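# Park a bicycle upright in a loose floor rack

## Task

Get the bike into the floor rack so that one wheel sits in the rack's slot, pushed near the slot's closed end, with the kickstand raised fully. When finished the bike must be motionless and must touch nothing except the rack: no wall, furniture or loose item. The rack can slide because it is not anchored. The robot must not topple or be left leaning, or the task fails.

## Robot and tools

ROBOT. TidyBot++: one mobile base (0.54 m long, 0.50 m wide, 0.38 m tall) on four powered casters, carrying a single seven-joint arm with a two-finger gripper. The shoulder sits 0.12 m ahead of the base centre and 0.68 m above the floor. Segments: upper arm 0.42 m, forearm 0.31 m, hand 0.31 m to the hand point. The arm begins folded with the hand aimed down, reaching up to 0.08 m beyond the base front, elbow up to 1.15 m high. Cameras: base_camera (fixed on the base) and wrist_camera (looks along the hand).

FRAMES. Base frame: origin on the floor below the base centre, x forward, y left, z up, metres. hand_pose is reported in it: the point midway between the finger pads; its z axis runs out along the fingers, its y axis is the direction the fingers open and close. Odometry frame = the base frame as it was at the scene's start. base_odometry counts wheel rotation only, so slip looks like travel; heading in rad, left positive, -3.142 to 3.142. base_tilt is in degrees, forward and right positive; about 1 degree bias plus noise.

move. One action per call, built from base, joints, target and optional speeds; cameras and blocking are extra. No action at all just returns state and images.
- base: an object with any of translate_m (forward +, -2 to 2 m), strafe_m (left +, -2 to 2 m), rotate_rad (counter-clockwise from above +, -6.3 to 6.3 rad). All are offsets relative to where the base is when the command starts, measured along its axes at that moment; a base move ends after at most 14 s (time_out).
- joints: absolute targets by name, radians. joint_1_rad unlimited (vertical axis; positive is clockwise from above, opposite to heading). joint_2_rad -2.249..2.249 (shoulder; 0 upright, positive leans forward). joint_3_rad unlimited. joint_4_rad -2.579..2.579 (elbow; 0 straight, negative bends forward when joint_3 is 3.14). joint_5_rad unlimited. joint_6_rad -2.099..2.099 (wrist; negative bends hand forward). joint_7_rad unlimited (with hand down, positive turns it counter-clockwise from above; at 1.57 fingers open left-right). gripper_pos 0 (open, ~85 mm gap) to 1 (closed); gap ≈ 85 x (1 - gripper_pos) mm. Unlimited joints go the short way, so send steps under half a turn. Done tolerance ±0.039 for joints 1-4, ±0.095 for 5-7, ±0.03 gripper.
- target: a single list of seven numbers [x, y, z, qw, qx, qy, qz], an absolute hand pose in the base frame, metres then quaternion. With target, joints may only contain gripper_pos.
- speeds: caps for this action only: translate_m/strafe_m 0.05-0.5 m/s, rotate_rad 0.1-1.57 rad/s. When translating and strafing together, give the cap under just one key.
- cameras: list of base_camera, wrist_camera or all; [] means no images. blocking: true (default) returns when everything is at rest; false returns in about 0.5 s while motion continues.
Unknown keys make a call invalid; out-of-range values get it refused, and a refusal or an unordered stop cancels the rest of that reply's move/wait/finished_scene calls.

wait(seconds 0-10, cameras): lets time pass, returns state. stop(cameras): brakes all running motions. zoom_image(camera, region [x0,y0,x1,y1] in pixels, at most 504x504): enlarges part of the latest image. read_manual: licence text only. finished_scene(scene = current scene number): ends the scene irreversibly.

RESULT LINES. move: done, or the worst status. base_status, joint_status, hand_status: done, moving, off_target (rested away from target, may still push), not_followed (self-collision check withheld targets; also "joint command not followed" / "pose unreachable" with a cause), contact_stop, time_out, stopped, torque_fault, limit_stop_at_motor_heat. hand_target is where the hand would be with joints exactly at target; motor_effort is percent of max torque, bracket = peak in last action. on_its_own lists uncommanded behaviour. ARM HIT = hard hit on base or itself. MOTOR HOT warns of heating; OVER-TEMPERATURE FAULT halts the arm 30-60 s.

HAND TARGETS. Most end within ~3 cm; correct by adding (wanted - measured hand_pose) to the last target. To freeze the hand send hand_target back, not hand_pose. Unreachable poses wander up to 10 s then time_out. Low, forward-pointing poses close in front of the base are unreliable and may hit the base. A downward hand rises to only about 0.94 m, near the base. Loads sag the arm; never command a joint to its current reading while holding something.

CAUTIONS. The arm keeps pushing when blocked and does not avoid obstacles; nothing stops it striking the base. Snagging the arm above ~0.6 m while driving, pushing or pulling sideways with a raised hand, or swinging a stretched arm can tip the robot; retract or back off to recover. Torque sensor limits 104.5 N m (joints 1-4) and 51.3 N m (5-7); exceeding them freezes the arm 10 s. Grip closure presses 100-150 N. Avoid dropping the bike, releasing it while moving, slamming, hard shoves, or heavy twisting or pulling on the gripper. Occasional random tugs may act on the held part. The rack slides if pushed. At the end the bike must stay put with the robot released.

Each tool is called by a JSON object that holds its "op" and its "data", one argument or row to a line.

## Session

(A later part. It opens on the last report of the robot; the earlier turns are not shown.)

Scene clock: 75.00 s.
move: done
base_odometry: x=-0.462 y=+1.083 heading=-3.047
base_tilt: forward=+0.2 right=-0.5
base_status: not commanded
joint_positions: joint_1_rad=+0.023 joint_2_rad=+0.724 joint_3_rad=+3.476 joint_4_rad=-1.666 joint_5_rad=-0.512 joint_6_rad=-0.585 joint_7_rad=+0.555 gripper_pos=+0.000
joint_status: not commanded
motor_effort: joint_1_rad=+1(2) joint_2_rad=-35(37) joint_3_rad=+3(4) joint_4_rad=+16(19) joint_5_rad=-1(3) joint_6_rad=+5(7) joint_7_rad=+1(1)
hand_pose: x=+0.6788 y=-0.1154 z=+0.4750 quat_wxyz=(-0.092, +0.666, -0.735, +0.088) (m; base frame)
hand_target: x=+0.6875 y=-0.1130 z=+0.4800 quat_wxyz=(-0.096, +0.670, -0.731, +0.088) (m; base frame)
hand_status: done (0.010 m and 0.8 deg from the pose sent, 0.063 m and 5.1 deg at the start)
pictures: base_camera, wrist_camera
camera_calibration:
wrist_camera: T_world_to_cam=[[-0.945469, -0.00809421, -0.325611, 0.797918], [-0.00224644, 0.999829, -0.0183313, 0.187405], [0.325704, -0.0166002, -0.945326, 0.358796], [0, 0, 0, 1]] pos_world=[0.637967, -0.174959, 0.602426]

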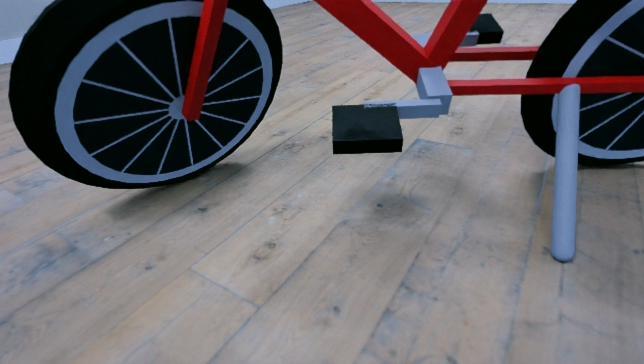

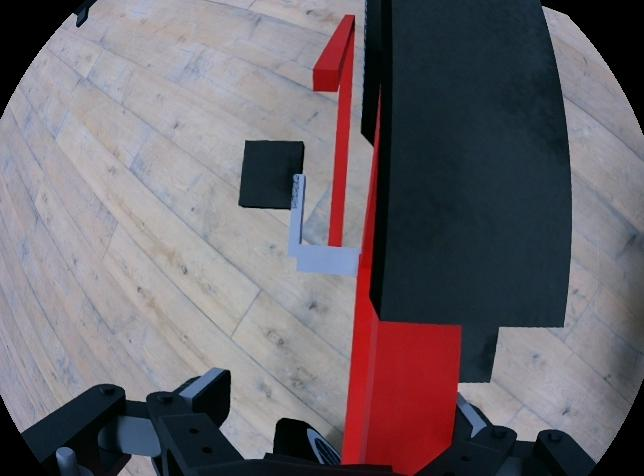

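{"op": "move", "data": {
  "target": [0.655, -0.113, 0.475, -0.0803, 0.6716, -0.7329, 0.0736]
}}

{"op": "zoom_image", "data": {
  "camera": "wrist_camera",
  "region": [170, 200, 520, 476]
}}

Scene clock: 77.00 s.
move: off_target
base_odometry: x=-0.462 y=+1.083 heading=-3.047
base_tilt: forward=+0.2 right=-0.5
base_status: not commanded
joint_positions: joint_1_rad=+0.023 joint_2_rad=+0.715 joint_3_rad=+3.476 joint_4_rad=-1.690 joint_5_rad=-0.512 joint_6_rad=-0.585 joint_7_rad=+0.555 gripper_pos=+0.000
joint_status: not commanded
motor_effort: joint_1_rad=+0(1) joint_2_rad=-34(36) joint_3_rad=+3(4) joint_4_rad=+13(18) joint_5_rad=+0(1) joint_6_rad=+1(5) joint_7_rad=+1(1)
hand_pose: x=+0.6682 y=-0.1134 z=+0.4729 quat_wxyz=(-0.088, +0.665, -0.737, +0.081) (m; base frame)
hand_target: x=+0.6550 y=-0.1130 z=+0.4750 quat_wxyz=(-0.080, +0.672, -0.733, +0.074) (m; base frame)
hand_status: off_target (0.013 m and 1.6 deg from the pose sent, 0.024 m and 2.2 deg at the start)
pictures: base_camera, wrist_camera
camera_calibration:
wrist_camera: T_world_to_cam=[[-0.94998, -0.00120617, -0.312309, 0.784718], [0.00268814, 0.999924, -0.0120386, 0.179122], [0.3123, -0.0122759, -0.949904, 0.371905], [0, 0, 0, 1]] pos_world=[0.628839, -0.173596, 0.600505]

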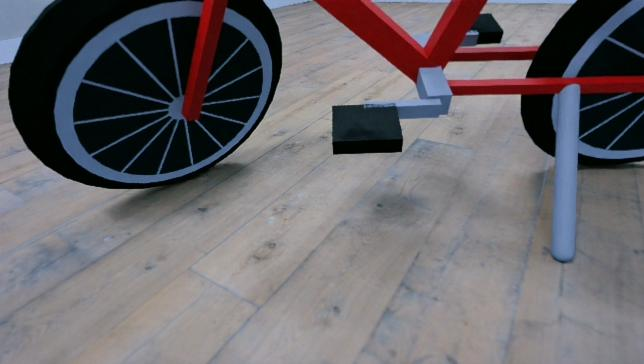

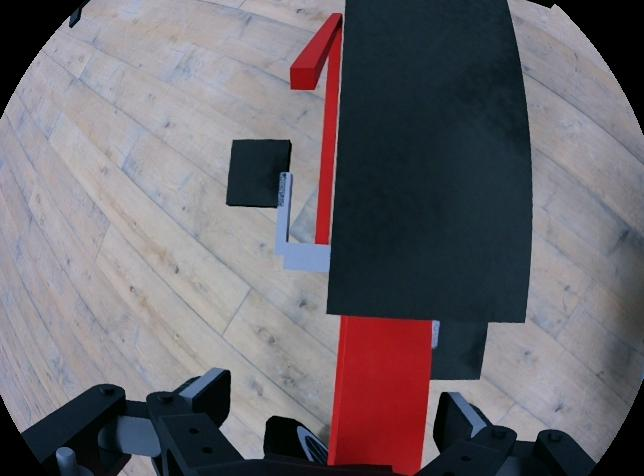

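Scaled by 1.440.

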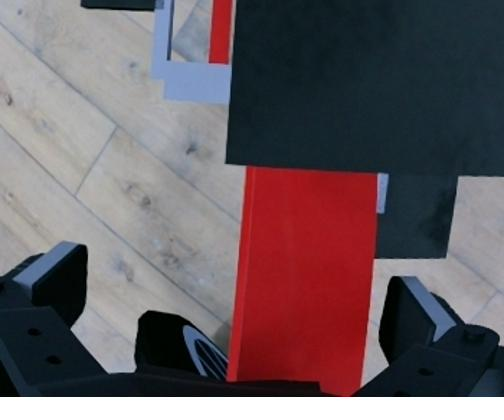

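{"op": "move", "data": {
  "target": [0.65, -0.113, 0.42, -0.0803, 0.6716, -0.7329, 0.0736]
}}

{"op": "zoom_image", "data": {
  "camera": "wrist_camera",
  "region": [170, 200, 520, 476]
}}

Scene clock: 78.67 s.
move: off_target
base_odometry: x=-0.462 y=+1.083 heading=-3.047
base_tilt: forward=+0.2 right=-0.5
base_status: not commanded
joint_positions: joint_1_rad=+0.045 joint_2_rad=+0.770 joint_3_rad=+3.454 joint_4_rad=-1.728 joint_5_rad=-0.564 joint_6_rad=-0.516 joint_7_rad=+0.606 gripper_pos=+0.000
joint_status: not commanded
motor_effort: joint_1_rad=+0(1) joint_2_rad=-30(36) joint_3_rad=+2(3) joint_4_rad=+9(13) joint_5_rad=+1(1) joint_6_rad=+0(2) joint_7_rad=+1(1)
hand_pose: x=+0.6567 y=-0.1167 z=+0.4367 quat_wxyz=(-0.082, +0.660, -0.743, +0.075) (m; base frame)
hand_target: x=+0.6500 y=-0.1130 z=+0.4200 quat_wxyz=(-0.080, +0.672, -0.733, +0.074) (m; base frame)
hand_status: off_target (0.018 m and 1.7 deg from the pose sent, 0.056 m and 1.6 deg at the start)
pictures: base_camera, wrist_camera
camera_calibration:
wrist_camera: T_world_to_cam=[[-0.955622, 0.0124368, -0.294332, 0.759887], [0.0158328, 0.999833, -0.00915809, 0.172118], [0.294169, -0.0134118, -0.955659, 0.355356], [0, 0, 0, 1]] pos_world=[0.618906, -0.176774, 0.564835]

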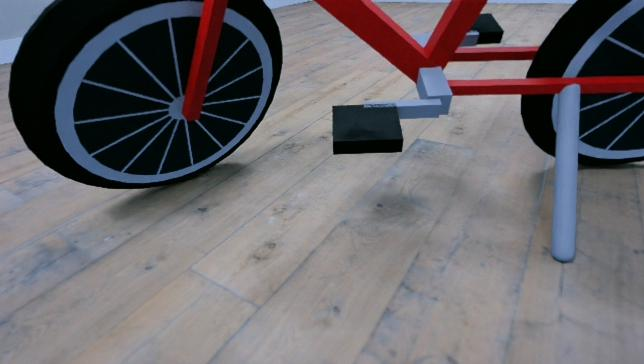

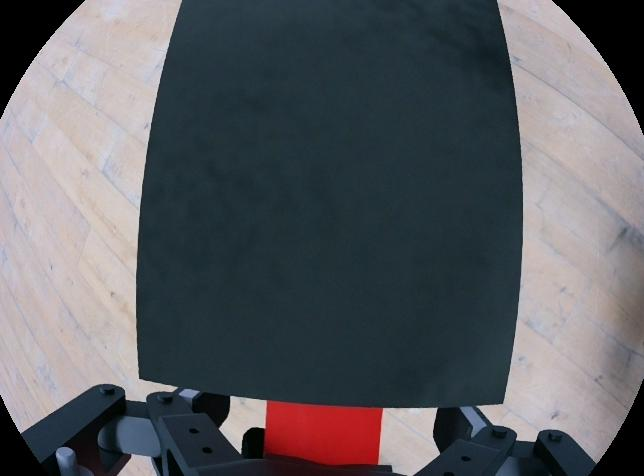

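Scaled by 1.440.

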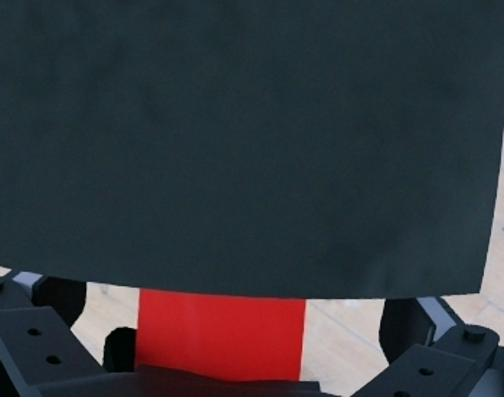

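{"op": "move", "data": {
  "target": [0.654, -0.113, 0.405, -0.0803, 0.6716, -0.7329, 0.0736]
}}

{"op": "zoom_image", "data": {
  "camera": "wrist_camera",
  "region": [170, 200, 520, 476]
}}

Scene clock: 80.13 s.
move: off_target
base_odometry: x=-0.462 y=+1.083 heading=-3.047
base_tilt: forward=+0.2 right=-0.5
base_status: not commanded
joint_positions: joint_1_rad=+0.055 joint_2_rad=+0.771 joint_3_rad=+3.447 joint_4_rad=-1.728 joint_5_rad=-0.576 joint_6_rad=-0.510 joint_7_rad=+0.618 gripper_pos=+0.000
joint_status: not commanded
motor_effort: joint_1_rad=+0(1) joint_2_rad=-26(30) joint_3_rad=+2(3) joint_4_rad=+11(13) joint_5_rad=+0(1) joint_6_rad=+3(4) joint_7_rad=+1(1)
hand_pose: x=+0.6583 y=-0.1179 z=+0.4363 quat_wxyz=(-0.086, +0.659, -0.743, +0.075) (m; base frame)
hand_target: x=+0.6540 y=-0.1130 z=+0.4050 quat_wxyz=(-0.080, +0.672, -0.733, +0.074) (m; base frame)
hand_status: off_target (0.032 m and 2.0 deg from the pose sent, 0.032 m and 1.7 deg at the start)
pictures: base_camera, wrist_camera
camera_calibration:
wrist_camera: T_world_to_cam=[[-0.953476, 0.0159982, -0.301046, 0.76324], [0.0181381, 0.999826, -0.00431446, 0.169654], [0.300924, -0.00957413, -0.9536, 0.349551], [0, 0, 0, 1]] pos_world=[0.619465, -0.178489, 0.563833]

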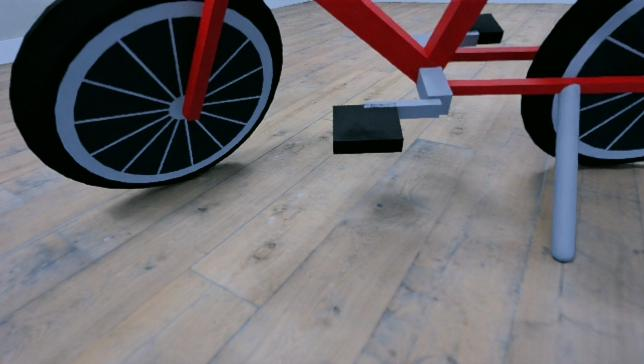

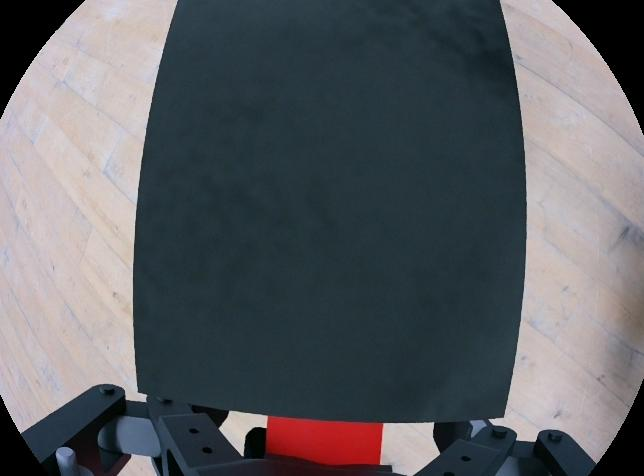

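Scaled by 1.440.

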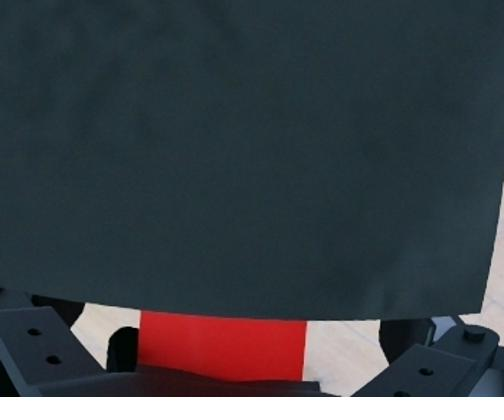

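{"op": "move", "data": {
  "target": [0.654, -0.109, 0.42, -0.0803, 0.6716, -0.7329, 0.0736]
}}

{"op": "move", "data": {
  "joints": {"gripper_pos": 0.8}
}}

Scene clock: 81.70 s.
move: off_target
base_odometry: x=-0.462 y=+1.083 heading=-3.047
base_tilt: forward=+0.2 right=-0.5
base_status: not commanded
joint_positions: joint_1_rad=+0.053 joint_2_rad=+0.770 joint_3_rad=+3.448 joint_4_rad=-1.728 joint_5_rad=-0.576 joint_6_rad=-0.510 joint_7_rad=+0.618 gripper_pos=+0.000
joint_status: not commanded
motor_effort: joint_1_rad=-1(2) joint_2_rad=-29(30) joint_3_rad=+1(2) joint_4_rad=+11(14) joint_5_rad=+0(2) joint_6_rad=+2(3) joint_7_rad=+1(1)
hand_pose: x=+0.6582 y=-0.1176 z=+0.4365 quat_wxyz=(-0.086, +0.660, -0.743, +0.076) (m; base frame)
hand_target: x=+0.6540 y=-0.1090 z=+0.4200 quat_wxyz=(-0.080, +0.672, -0.733, +0.074) (m; base frame)
hand_status: off_target (0.019 m and 1.9 deg from the pose sent, 0.019 m and 2.0 deg at the start)
pictures: base_camera, wrist_camera
camera_calibration:
wrist_camera: T_world_to_cam=[[-0.953524, 0.014954, -0.300946, 0.763059], [0.0173491, 0.999836, -0.00528766, 0.170318], [0.300817, -0.0102631, -0.953627, 0.349779], [0, 0, 0, 1]] pos_world=[0.61942, -0.178111, 0.564098]

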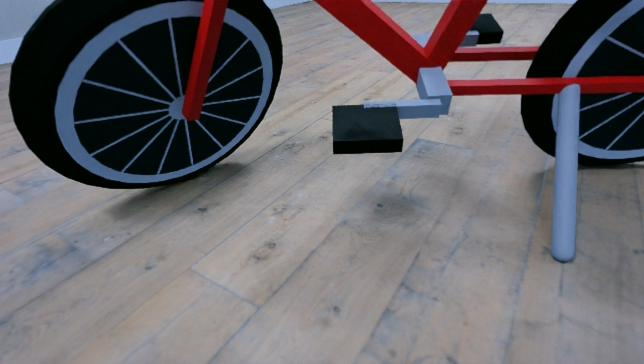

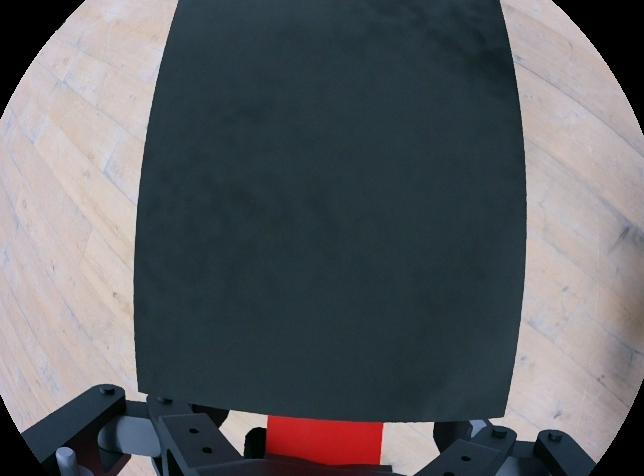

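Scene clock: 82.70 s.
move: off_target
base_odometry: x=-0.462 y=+1.083 heading=-3.047
base_tilt: forward=+0.2 right=-0.5
base_status: not commanded
joint_positions: joint_1_rad=+0.053 joint_2_rad=+0.770 joint_3_rad=+3.448 joint_4_rad=-1.728 joint_5_rad=-0.576 joint_6_rad=-0.510 joint_7_rad=+0.618 gripper_pos=+0.532
joint_status: gripper_pos off_target (ended at +0.532, target +0.800)
motor_effort: joint_1_rad=-1(1) joint_2_rad=-28(29) joint_3_rad=+2(2) joint_4_rad=+9(12) joint_5_rad=+0(1) joint_6_rad=+1(3) joint_7_rad=+1(1)
hand_pose: x=+0.6582 y=-0.1176 z=+0.4365 quat_wxyz=(-0.086, +0.660, -0.743, +0.076) (m; base frame)
hand_target: x=+0.6540 y=-0.1090 z=+0.4200 quat_wxyz=(-0.080, +0.672, -0.733, +0.074) (m; base frame)
hand_status: not commanded
pictures: base_camera, wrist_camera
camera_calibration:
wrist_camera: T_world_to_cam=[[-0.95348, 0.0148908, -0.301089, 0.763142], [0.0173098, 0.999836, -0.00536784, 0.170373], [0.300959, -0.0103299, -0.953581, 0.349679], [0, 0, 0, 1]] pos_world=[0.619452, -0.178097, 0.564136]

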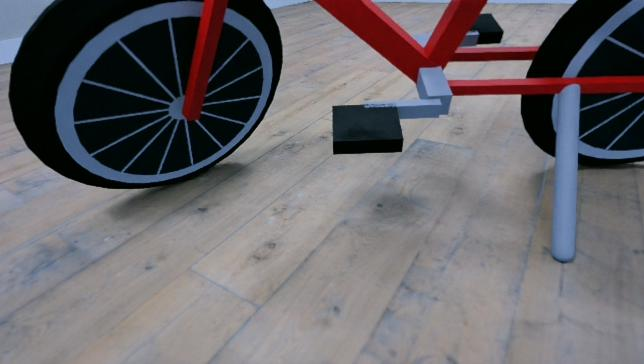

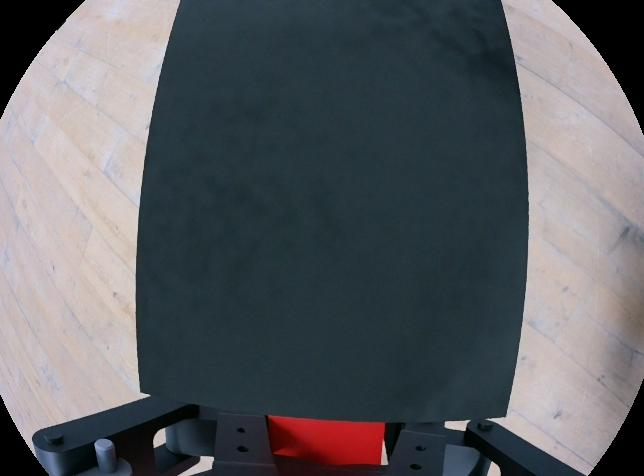

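{"op": "move", "data": {
  "joints": {"gripper_pos": 1.0},
  "target": [0.655, -0.118, 0.50, -0.0803, 0.6716, -0.7329, 0.0736]
}}

Scene clock: 84.30 s.
move: off_target
base_odometry: x=-0.462 y=+1.083 heading=-3.047
base_tilt: forward=+0.2 right=-0.5
base_status: not commanded
joint_positions: joint_1_rad=+0.033 joint_2_rad=+0.770 joint_3_rad=+3.466 joint_4_rad=-1.703 joint_5_rad=-0.504 joint_6_rad=-0.584 joint_7_rad=+0.585 gripper_pos=+0.549
joint_status: gripper_pos off_target (ended at +0.549, target +1.000)
motor_effort: joint_1_rad=+0(1) joint_2_rad=-51(52) joint_3_rad=+5(5) joint_4_rad=+13(13) joint_5_rad=+2(3) joint_6_rad=-3(3) joint_7_rad=+2(3)
hand_pose: x=+0.6480 y=-0.1134 z=+0.4390 quat_wxyz=(-0.064, +0.678, -0.730, +0.057) (m; base frame)
hand_target: x=+0.6550 y=-0.1180 z=+0.5000 quat_wxyz=(-0.080, +0.672, -0.733, +0.074) (m; base frame)
hand_status: off_target (0.062 m and 2.8 deg from the pose sent, 0.064 m and 1.9 deg at the start)
pictures: base_camera, wrist_camera
camera_calibration:
wrist_camera: T_world_to_cam=[[-0.968766, -0.0287887, -0.246299, 0.735001], [-0.0269525, 0.999578, -0.0108237, 0.197415], [0.246506, -0.00384723, -0.969134, 0.397972], [0, 0, 0, 1]] pos_world=[0.619263, -0.174641, 0.568854]

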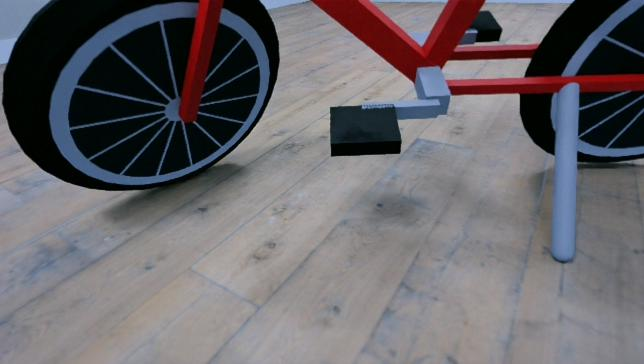

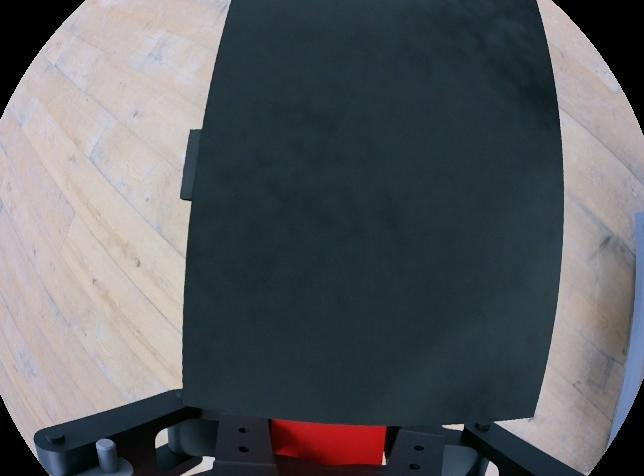

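{"op": "move", "data": {
  "target": [0.655, -0.118, 0.58, -0.0803, 0.6716, -0.7329, 0.0736]
}}

Scene clock: 85.90 s.
move: off_target
base_odometry: x=-0.462 y=+1.083 heading=-3.047
base_tilt: forward=+0.2 right=-0.5
base_status: not commanded
joint_positions: joint_1_rad=-0.013 joint_2_rad=+0.749 joint_3_rad=+3.468 joint_4_rad=-1.639 joint_5_rad=-0.387 joint_6_rad=-0.729 joint_7_rad=+0.509 gripper_pos=+0.659
joint_status: not commanded
on_its_own: gripper_pos moved +0.110 toward your old target +1.000
motor_effort: joint_1_rad=+6(7) joint_2_rad=-69(69) joint_3_rad=+12(13) joint_4_rad=+20(23) joint_5_rad=+2(5) joint_6_rad=-10(11) joint_7_rad=-2(6)
hand_pose: x=+0.6416 y=-0.0893 z=+0.4595 quat_wxyz=(-0.038, +0.708, -0.705, +0.028) (m; base frame)
hand_target: x=+0.6550 y=-0.1180 z=+0.5800 quat_wxyz=(-0.080, +0.672, -0.733, +0.074) (m; base frame)
hand_status: off_target (0.125 m and 8.9 deg from the pose sent, 0.141 m and 2.8 deg at the start)
pictures: base_camera, wrist_camera
camera_calibration:
wrist_camera: T_world_to_cam=[[-0.979817, -0.10614, -0.16939, 0.69936], [-0.106773, 0.994269, -0.00539872, 0.221594], [0.168992, 0.0127964, -0.985534, 0.478301], [0, 0, 0, 1]] pos_world=[0.628076, -0.152215, 0.591043]

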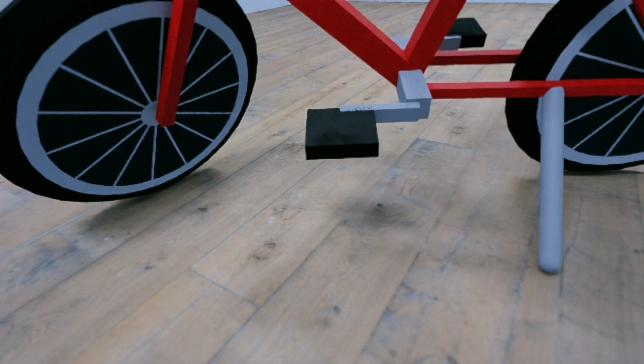

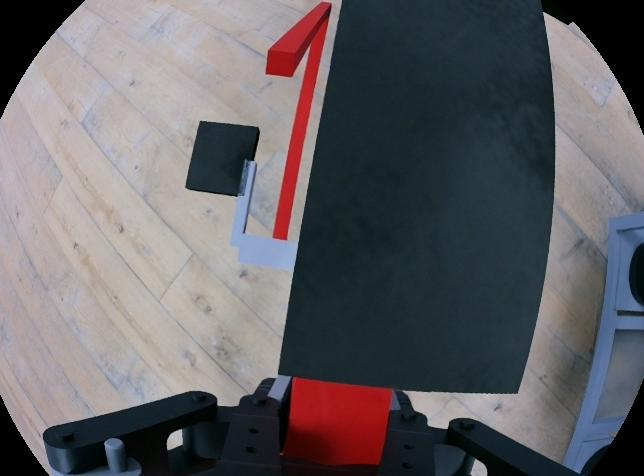

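{"op": "move", "data": {
  "target": [0.65, -0.095, 0.43, -0.0803, 0.6716, -0.7329, 0.0736]
}}

{"op": "move", "data": {
  "joints": {"gripper_pos": 0.0}
}}

{"op": "move", "data": {
  "target": [0.60, -0.105, 0.68, -0.0803, 0.6716, -0.7329, 0.0736]
}}

Scene clock: 96.37 s.
move: off_target
base_odometry: x=-0.462 y=+1.083 heading=-3.048
base_tilt: forward=+0.2 right=-0.5
base_status: not commanded
joint_positions: joint_1_rad=+0.028 joint_2_rad=+0.723 joint_3_rad=+3.470 joint_4_rad=-1.748 joint_5_rad=-0.510 joint_6_rad=-0.545 joint_7_rad=+0.583 gripper_pos=+0.680
joint_status: not commanded
motor_effort: joint_1_rad=-6(7) joint_2_rad=-24(69) joint_3_rad=-3(12) joint_4_rad=+14(20) joint_5_rad=-6(6) joint_6_rad=+1(12) joint_7_rad=-3(4)
hand_pose: x=+0.6455 y=-0.1157 z=+0.4546 quat_wxyz=(-0.073, +0.671, -0.734, +0.075) (m; base frame)
hand_target: x=+0.6500 y=-0.0950 z=+0.4300 quat_wxyz=(-0.080, +0.672, -0.733, +0.074) (m; base frame)
hand_status: off_target (0.032 m and 0.9 deg from the pose sent, 0.031 m and 8.9 deg at the start)
pictures: base_camera, wrist_camera
camera_calibration:
wrist_camera: T_world_to_cam=[[-0.959359, -0.0151383, -0.281781, 0.747983], [-0.00874078, 0.999675, -0.0239472, 0.193951], [0.282052, -0.020511, -0.95918, 0.384363], [0, 0, 0, 1]] pos_world=[0.610869, -0.174681, 0.584085]

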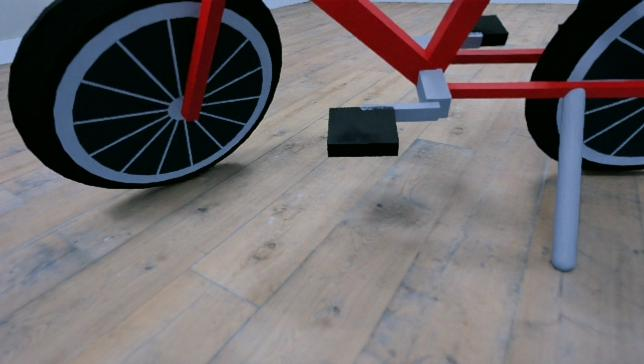

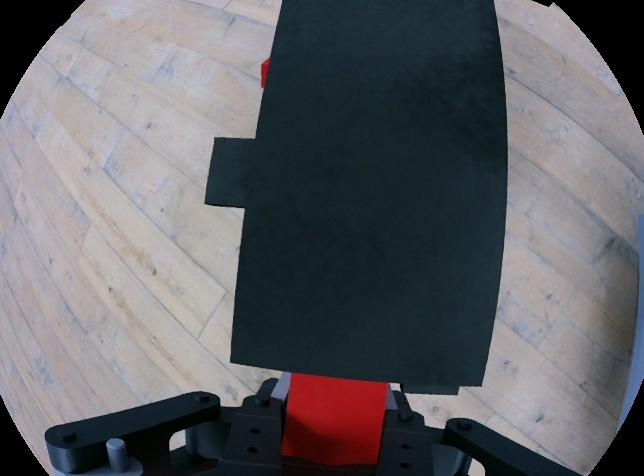

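Scene clock: 97.47 s.
move: done
base_odometry: x=-0.462 y=+1.083 heading=-3.048
base_tilt: forward=+0.2 right=-0.5
base_status: not commanded
joint_positions: joint_1_rad=+0.013 joint_2_rad=+0.752 joint_3_rad=+3.463 joint_4_rad=-1.749 joint_5_rad=-0.554 joint_6_rad=-0.532 joint_7_rad=+0.583 gripper_pos=+0.000
joint_status: all done
motor_effort: joint_1_rad=+0(6) joint_2_rad=-30(34) joint_3_rad=+2(3) joint_4_rad=+10(15) joint_5_rad=+0(7) joint_6_rad=+1(3) joint_7_rad=+1(3)
hand_pose: x=+0.6476 y=-0.1016 z=+0.4403 quat_wxyz=(-0.078, +0.664, -0.741, +0.066) (m; base frame)
hand_target: x=+0.6500 y=-0.0950 z=+0.4300 quat_wxyz=(-0.080, +0.672, -0.733, +0.074) (m; base frame)
hand_status: not commanded
pictures: base_camera, wrist_camera
camera_calibration:
wrist_camera: T_world_to_cam=[[-0.960886, 0.00649507, -0.276868, 0.747246], [0.00737181, 0.999971, -0.00212589, 0.15952], [0.276846, -0.00408375, -0.960906, 0.376109], [0, 0, 0, 1]] pos_world=[0.612718, -0.162833, 0.568633]

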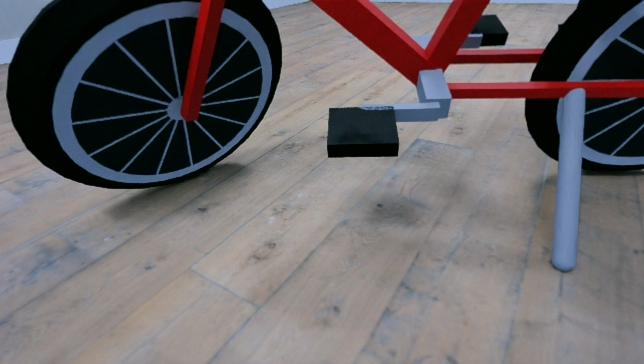

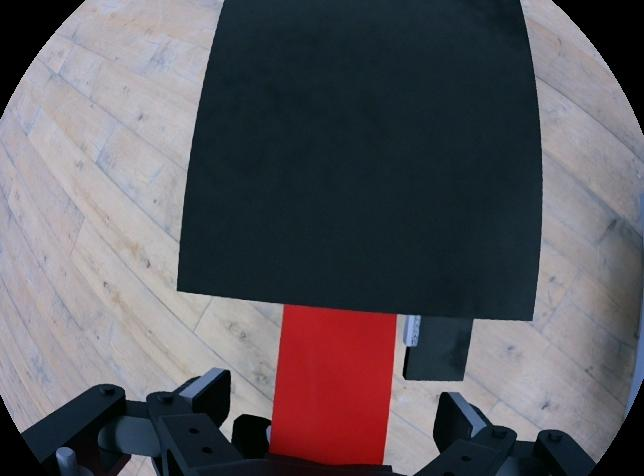

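Scene clock: 99.40 s.
move: off_target
base_odometry: x=-0.462 y=+1.083 heading=-3.048
base_tilt: forward=+0.2 right=-0.5
base_status: not commanded
joint_positions: joint_1_rad=+0.009 joint_2_rad=+0.321 joint_3_rad=+3.467 joint_4_rad=-1.605 joint_5_rad=-0.240 joint_6_rad=-0.995 joint_7_rad=+0.380 gripper_pos=+0.000
joint_status: not commanded
motor_effort: joint_1_rad=+1(2) joint_2_rad=-27(38) joint_3_rad=+2(4) joint_4_rad=+17(19) joint_5_rad=+0(1) joint_6_rad=+1(3) joint_7_rad=+1(1)
hand_pose: x=+0.6152 y=-0.0971 z=+0.6751 quat_wxyz=(-0.102, +0.689, -0.713, +0.084) (m; base frame)
hand_target: x=+0.6000 y=-0.1050 z=+0.6800 quat_wxyz=(-0.080, +0.672, -0.733, +0.074) (m; base frame)
hand_status: off_target (0.018 m and 4.1 deg from the pose sent, 0.244 m and 1.6 deg at the start)
pictures: base_camera, wrist_camera
camera_calibration:
wrist_camera: T_world_to_cam=[[-0.939805, -0.0650225, -0.335468, 0.800738], [-0.0669891, 0.997737, -0.00571949, 0.20372], [0.335081, 0.0170975, -0.942034, 0.564177], [0, 0, 0, 1]] pos_world=[0.57714, -0.160839, 0.801261]

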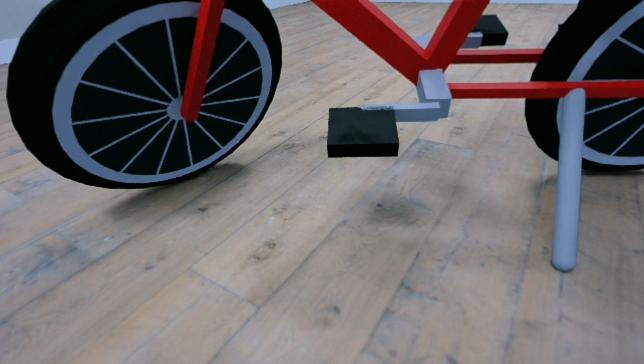

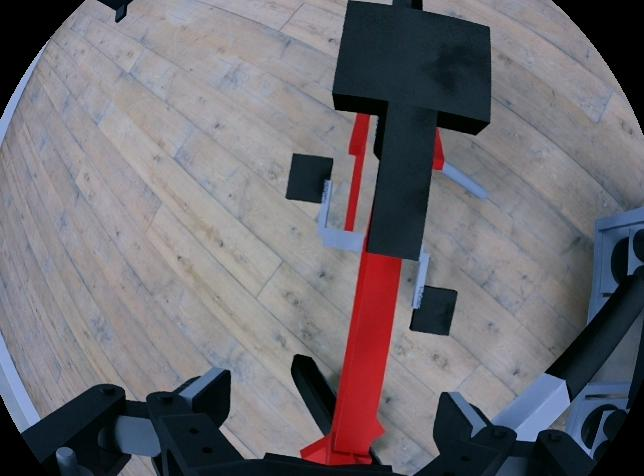

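{"op": "move", "data": {
  "base": {"translate_m": -0.45}
}}

{"op": "move", "data": {
  "joints": {"joint_1_rad": 0.02, "joint_2_rad": -0.36, "joint_3_rad": 3.18, "joint_4_rad": -2.52, "joint_5_rad": 0.03, "joint_6_rad": -0.2, "joint_7_rad": 1.57},
  "base": {"strafe_m": -1.1, "translate_m": 0.25}
}}

Scene clock: 109.70 s.
move: done
base_odometry: x=-0.014 y=+1.125 heading=-3.047
base_tilt: forward=+0.2 right=-0.5
base_status: done
joint_positions: joint_1_rad=+0.004 joint_2_rad=+0.317 joint_3_rad=+3.468 joint_4_rad=-1.601 joint_5_rad=-0.237 joint_6_rad=-1.003 joint_7_rad=+0.379 gripper_pos=+0.000
joint_status: not commanded
motor_effort: joint_1_rad=+1(2) joint_2_rad=-27(29) joint_3_rad=+1(2) joint_4_rad=+17(19) joint_5_rad=+0(1) joint_6_rad=+2(3) joint_7_rad=+1(1)
hand_pose: x=+0.6147 y=-0.0953 z=+0.6781 quat_wxyz=(-0.102, +0.691, -0.711, +0.084) (m; base frame)
hand_target: x=+0.6000 y=-0.1050 z=+0.6800 quat_wxyz=(-0.080, +0.672, -0.733, +0.074) (m; base frame)
hand_status: not commanded
pictures: base_camera, wrist_camera
camera_calibration:
wrist_camera: T_world_to_cam=[[-0.939469, -0.0710268, -0.335191, 0.800409], [-0.0727311, 0.997324, -0.0074824, 0.206684], [0.334825, 0.0173493, -0.942121, 0.567441], [0, 0, 0, 1]] pos_world=[0.576999, -0.159126, 0.804434]

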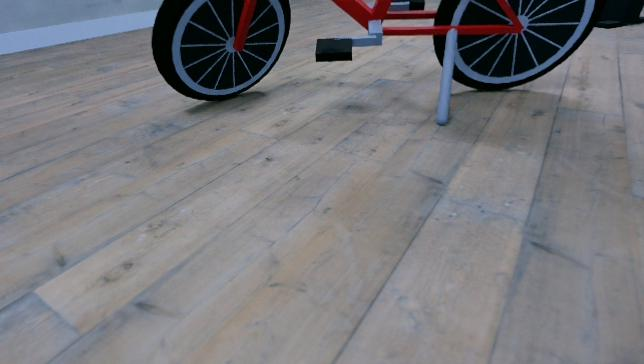

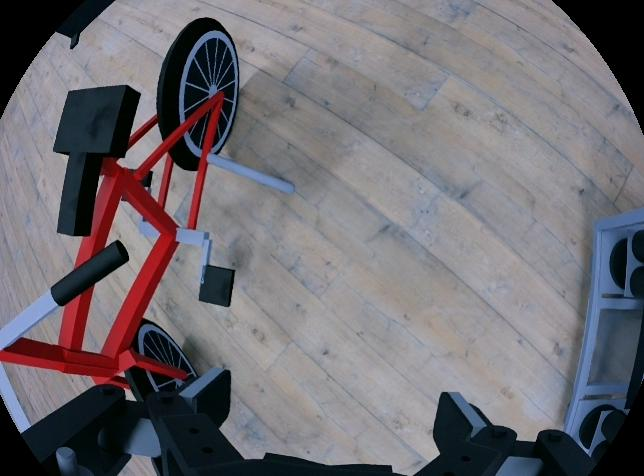

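Scene clock: 113.20 s.
move: done
base_odometry: x=-0.366 y=+2.197 heading=-3.048
base_tilt: forward=+0.2 right=-0.5
base_status: done
joint_positions: joint_1_rad=+0.009 joint_2_rad=-0.346 joint_3_rad=+3.201 joint_4_rad=-2.495 joint_5_rad=-0.009 joint_6_rad=-0.254 joint_7_rad=+1.501 gripper_pos=+0.000
joint_status: all done
motor_effort: joint_1_rad=+0(3) joint_2_rad=-3(28) joint_3_rad=+0(4) joint_4_rad=+19(20) joint_5_rad=+1(2) joint_6_rad=+6(6) joint_7_rad=+1(2)
hand_pose: x=+0.4491 y=-0.0193 z=+0.6756 quat_wxyz=(-0.013, +0.930, -0.070, +0.360) (m; base frame)
hand_target: x=+0.4513 y=-0.0191 z=+0.6800 quat_wxyz=(+0.013, +0.924, -0.016, +0.381) (m; base frame)
hand_status: not commanded
pictures: base_camera, wrist_camera
camera_calibration:
wrist_camera: T_world_to_cam=[[0.00671951, -0.99805, -0.0620549, 0.0220653], [-0.732366, 0.037342, -0.679886, 0.850762], [0.680878, 0.0500154, -0.730687, 0.321616], [0, 0, 0, 1]] pos_world=[0.40394, -0.0258327, 0.814791]

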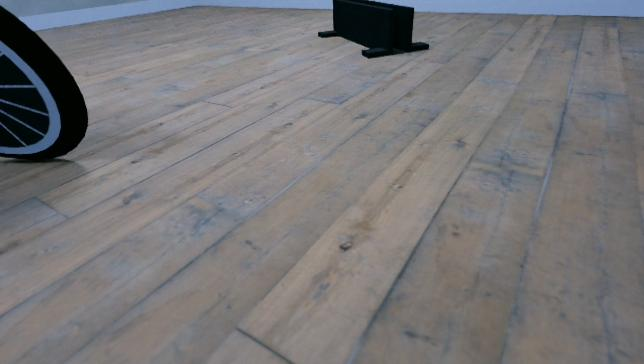

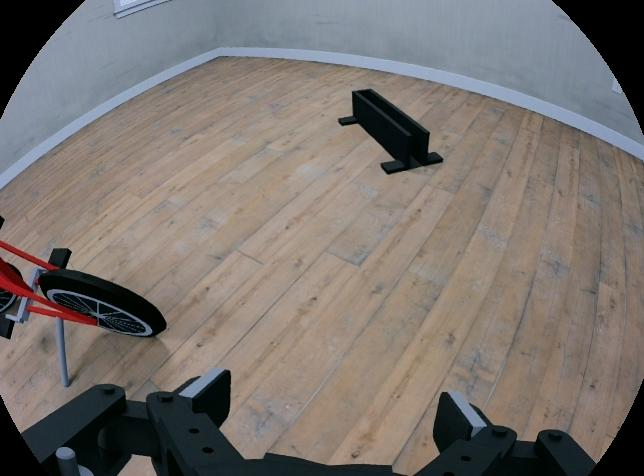

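{"op": "move", "data": {
  "base": {"translate_m": 0.95, "strafe_m": -0.39, "rotate_rad": 0.15}
}}

{"op": "zoom_image", "data": {
  "camera": "wrist_camera",
  "region": [150, 0, 500, 350]
}}

Scene clock: 117.23 s.
move: done
base_odometry: x=-1.349 y=+2.496 heading=-2.897
base_tilt: forward=+0.2 right=-0.5
base_status: done
joint_positions: joint_1_rad=+0.011 joint_2_rad=-0.352 joint_3_rad=+3.196 joint_4_rad=-2.498 joint_5_rad=-0.009 joint_6_rad=-0.251 joint_7_rad=+1.501 gripper_pos=+0.000
joint_status: not commanded
motor_effort: joint_1_rad=+1(2) joint_2_rad=-4(6) joint_3_rad=+0(1) joint_4_rad=+19(20) joint_5_rad=+0(2) joint_6_rad=+6(7) joint_7_rad=+1(1)
hand_pose: x=+0.4489 y=-0.0182 z=+0.6771 quat_wxyz=(-0.013, +0.929, -0.068, +0.364) (m; base frame)
hand_target: x=+0.4513 y=-0.0191 z=+0.6800 quat_wxyz=(+0.013, +0.924, -0.016, +0.381) (m; base frame)
hand_status: not commanded
pictures: base_camera, wrist_camera
camera_calibration:
wrist_camera: T_world_to_cam=[[0.0108951, -0.998179, -0.0593367, 0.0195014], [-0.728083, 0.0327553, -0.684706, 0.852838], [0.685402, 0.050662, -0.7264, 0.317778], [0, 0, 0, 1]] pos_world=[0.402918, -0.0245683, 0.815934]

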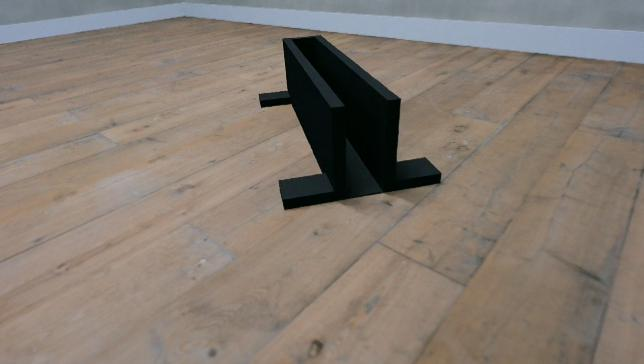

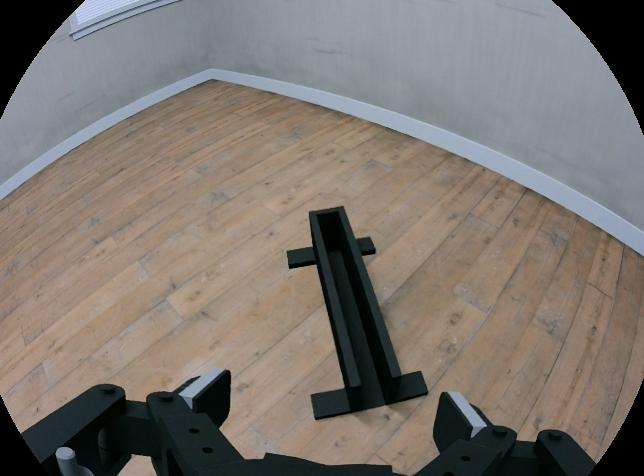

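Scaled by 1.440.

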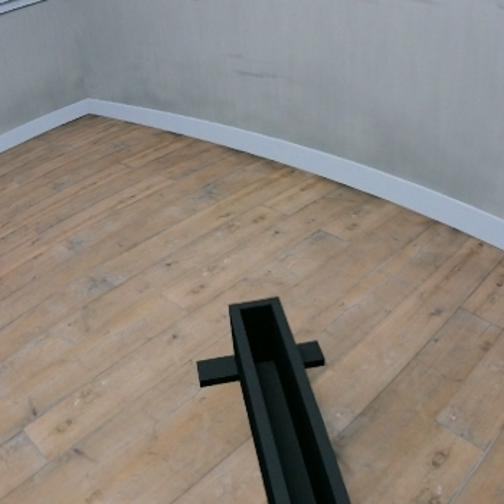

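{"op": "move", "data": {
  "base": {"translate_m": 0.34, "strafe_m": -0.157, "rotate_rad": 0.13},
  "joints": {"joint_6_rad": -0.9}
}}

Scene clock: 124.80 s.
move: done
base_odometry: x=-1.717 y=+2.566 heading=-2.767
base_tilt: forward=+0.2 right=-0.5
base_status: done
joint_positions: joint_1_rad=+0.012 joint_2_rad=-0.355 joint_3_rad=+3.194 joint_4_rad=-2.508 joint_5_rad=-0.007 joint_6_rad=-0.850 joint_7_rad=+1.501 gripper_pos=+0.000
joint_status: all done
motor_effort: joint_1_rad=+0(2) joint_2_rad=-1(4) joint_3_rad=+0(1) joint_4_rad=+16(20) joint_5_rad=+1(2) joint_6_rad=+1(5) joint_7_rad=+1(1)
hand_pose: x=+0.2788 y=-0.0050 z=+0.5953 quat_wxyz=(-0.012, +0.995, -0.068, +0.069) (m; base frame)
hand_target: x=+0.2575 y=-0.0125 z=+0.5908 quat_wxyz=(+0.006, +0.999, -0.020, +0.041) (m; base frame)
hand_status: not commanded
pictures: base_camera, wrist_camera
camera_calibration:
wrist_camera: T_world_to_cam=[[-0.0198534, -0.995226, -0.0955589, 0.0597884], [-0.988446, 0.0339033, -0.147735, 0.425482], [0.15027, 0.0915217, -0.9844, 0.677354], [0, 0, 0, 1]] pos_world=[0.319967, -0.0169149, 0.735359]

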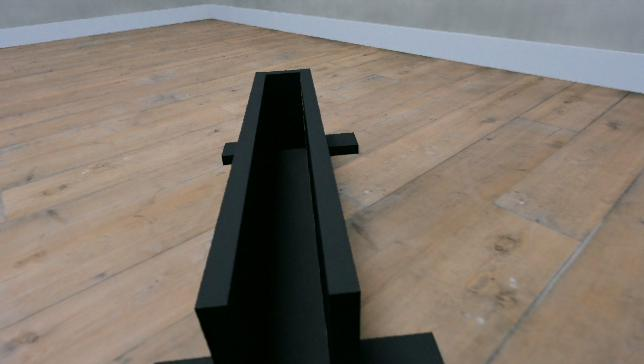

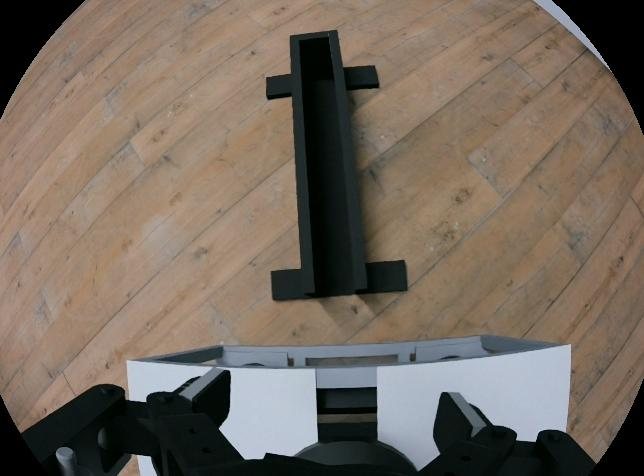

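{"op": "move", "data": {
  "target": [0.60, -0.014, 0.26, 0, 0.9998, 0.02, 0]
}}

Scene clock: 128.57 s.
move: off_target
base_odometry: x=-1.717 y=+2.566 heading=-2.767
base_tilt: forward=+0.2 right=-0.5
base_status: not commanded
joint_positions: joint_1_rad=+0.022 joint_2_rad=+1.111 joint_3_rad=+3.160 joint_4_rad=-1.713 joint_5_rad=-0.007 joint_6_rad=-0.396 joint_7_rad=+1.560 gripper_pos=+0.000
joint_status: not commanded
motor_effort: joint_1_rad=+1(1) joint_2_rad=-36(38) joint_3_rad=+0(1) joint_4_rad=+5(17) joint_5_rad=+1(2) joint_6_rad=+0(2) joint_7_rad=+1(1)
hand_pose: x=+0.5696 y=-0.0182 z=+0.2595 quat_wxyz=(+0.006, +0.999, -0.025, -0.039) (m; base frame)
hand_target: x=+0.6000 y=-0.0140 z=+0.2601 quat_wxyz=(+0.000, +1.000, +0.020, +0.000) (m; base frame)
hand_status: off_target (0.031 m and 6.9 deg from the pose sent, 0.464 m and 12.9 deg at the start)
pictures: base_camera, wrist_camera
camera_calibration:
wrist_camera: T_world_to_cam=[[0.0487673, -0.996348, -0.0700824, -0.0253858], [-0.996129, -0.0536538, 0.0696227, 0.610136], [-0.0731287, 0.0664158, -0.995109, 0.433851], [0, 0, 0, 1]] pos_world=[0.640739, -0.0213716, 0.387471]

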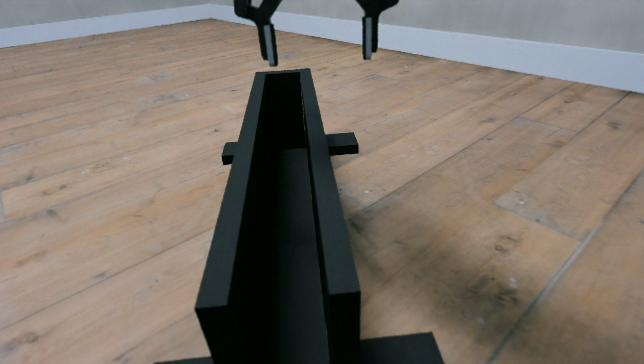

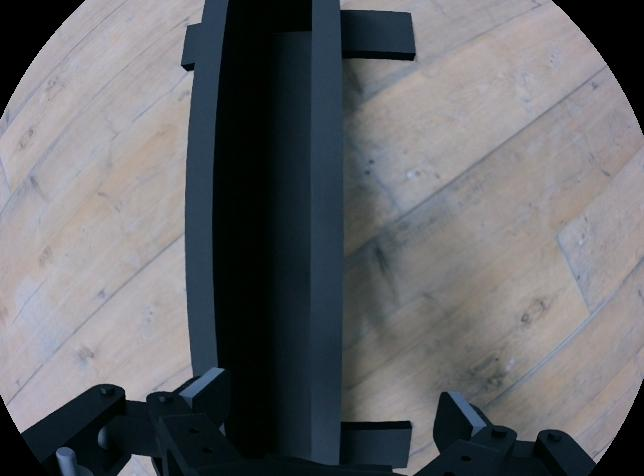

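{"op": "move", "data": {
  "target": [0.63, -0.012, 0.19, 0, 0.9998, 0.02, 0],
  "joints": {"gripper_pos": 0.3}
}}

Scene clock: 130.63 s.
move: off_target
base_odometry: x=-1.717 y=+2.566 heading=-2.767
base_tilt: forward=+0.2 right=-0.5
base_status: not commanded
joint_positions: joint_1_rad=+0.023 joint_2_rad=+1.297 joint_3_rad=+3.159 joint_4_rad=-1.522 joint_5_rad=-0.007 joint_6_rad=-0.394 joint_7_rad=+1.560 gripper_pos=+0.300
joint_status: all done
motor_effort: joint_1_rad=+1(1) joint_2_rad=-38(41) joint_3_rad=-1(1) joint_4_rad=+5(6) joint_5_rad=+1(2) joint_6_rad=+0(1) joint_7_rad=+1(1)
hand_pose: x=+0.6014 y=-0.0195 z=+0.1868 quat_wxyz=(+0.007, +0.999, -0.023, -0.036) (m; base frame)
hand_target: x=+0.6300 y=-0.0120 z=+0.1900 quat_wxyz=(+0.000, +1.000, +0.020, +0.000) (m; base frame)
hand_status: off_target (0.030 m and 6.5 deg from the pose sent, 0.092 m and 6.9 deg at the start)
pictures: base_camera, wrist_camera
camera_calibration:
wrist_camera: T_world_to_cam=[[0.0526457, -0.996267, -0.068419, -0.0358857], [-0.996408, -0.0569565, 0.0626626, 0.648191], [-0.0663255, 0.0648744, -0.995687, 0.359889], [0, 0, 0, 1]] pos_world=[0.671622, -0.0221806, 0.315264]

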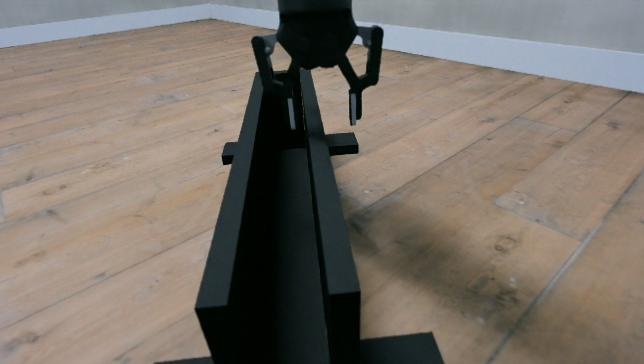

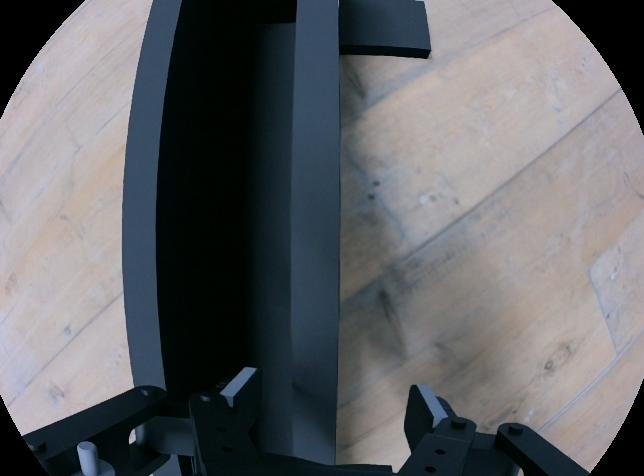

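{"op": "move", "data": {
  "target": [0.645, -0.001, 0.125, 0, 0.9998, 0.02, 0]
}}

Scene clock: 132.33 s.
move: off_target
base_odometry: x=-1.717 y=+2.566 heading=-2.767
base_tilt: forward=+0.2 right=-0.5
base_status: not commanded
joint_positions: joint_1_rad=+0.016 joint_2_rad=+1.458 joint_3_rad=+3.159 joint_4_rad=-1.356 joint_5_rad=-0.007 joint_6_rad=-0.394 joint_7_rad=+1.560 gripper_pos=+0.300
joint_status: not commanded
motor_effort: joint_1_rad=+1(2) joint_2_rad=-40(43) joint_3_rad=-1(1) joint_4_rad=+5(8) joint_5_rad=+0(2) joint_6_rad=+0(1) joint_7_rad=+1(1)
hand_pose: x=+0.6177 y=-0.0166 z=+0.1210 quat_wxyz=(+0.007, +0.999, -0.018, -0.033) (m; base frame)
hand_target: x=+0.6450 y=-0.0010 z=+0.1250 quat_wxyz=(+0.000, +1.000, +0.020, +0.000) (m; base frame)
hand_status: off_target (0.032 m and 5.8 deg from the pose sent, 0.078 m and 6.5 deg at the start)
pictures: base_camera, wrist_camera
camera_calibration:
wrist_camera: T_world_to_cam=[[0.0626645, -0.995754, -0.0674364, -0.0446571], [-0.996135, -0.0665688, 0.0572962, 0.669134], [-0.0615421, 0.0635853, -0.996077, 0.292364], [0, 0, 0, 1]] pos_world=[0.687339, -0.018514, 0.249867]

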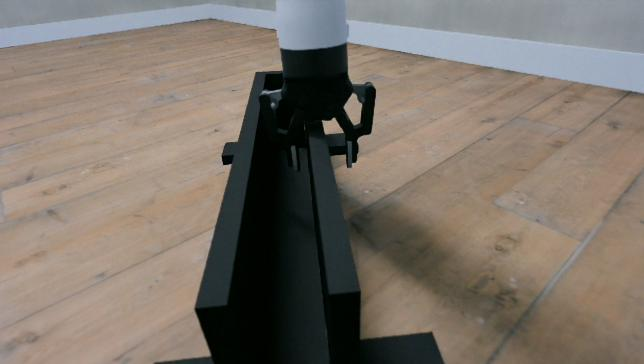

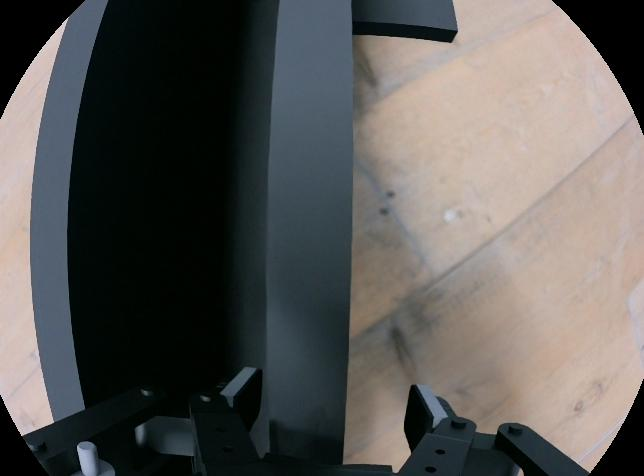

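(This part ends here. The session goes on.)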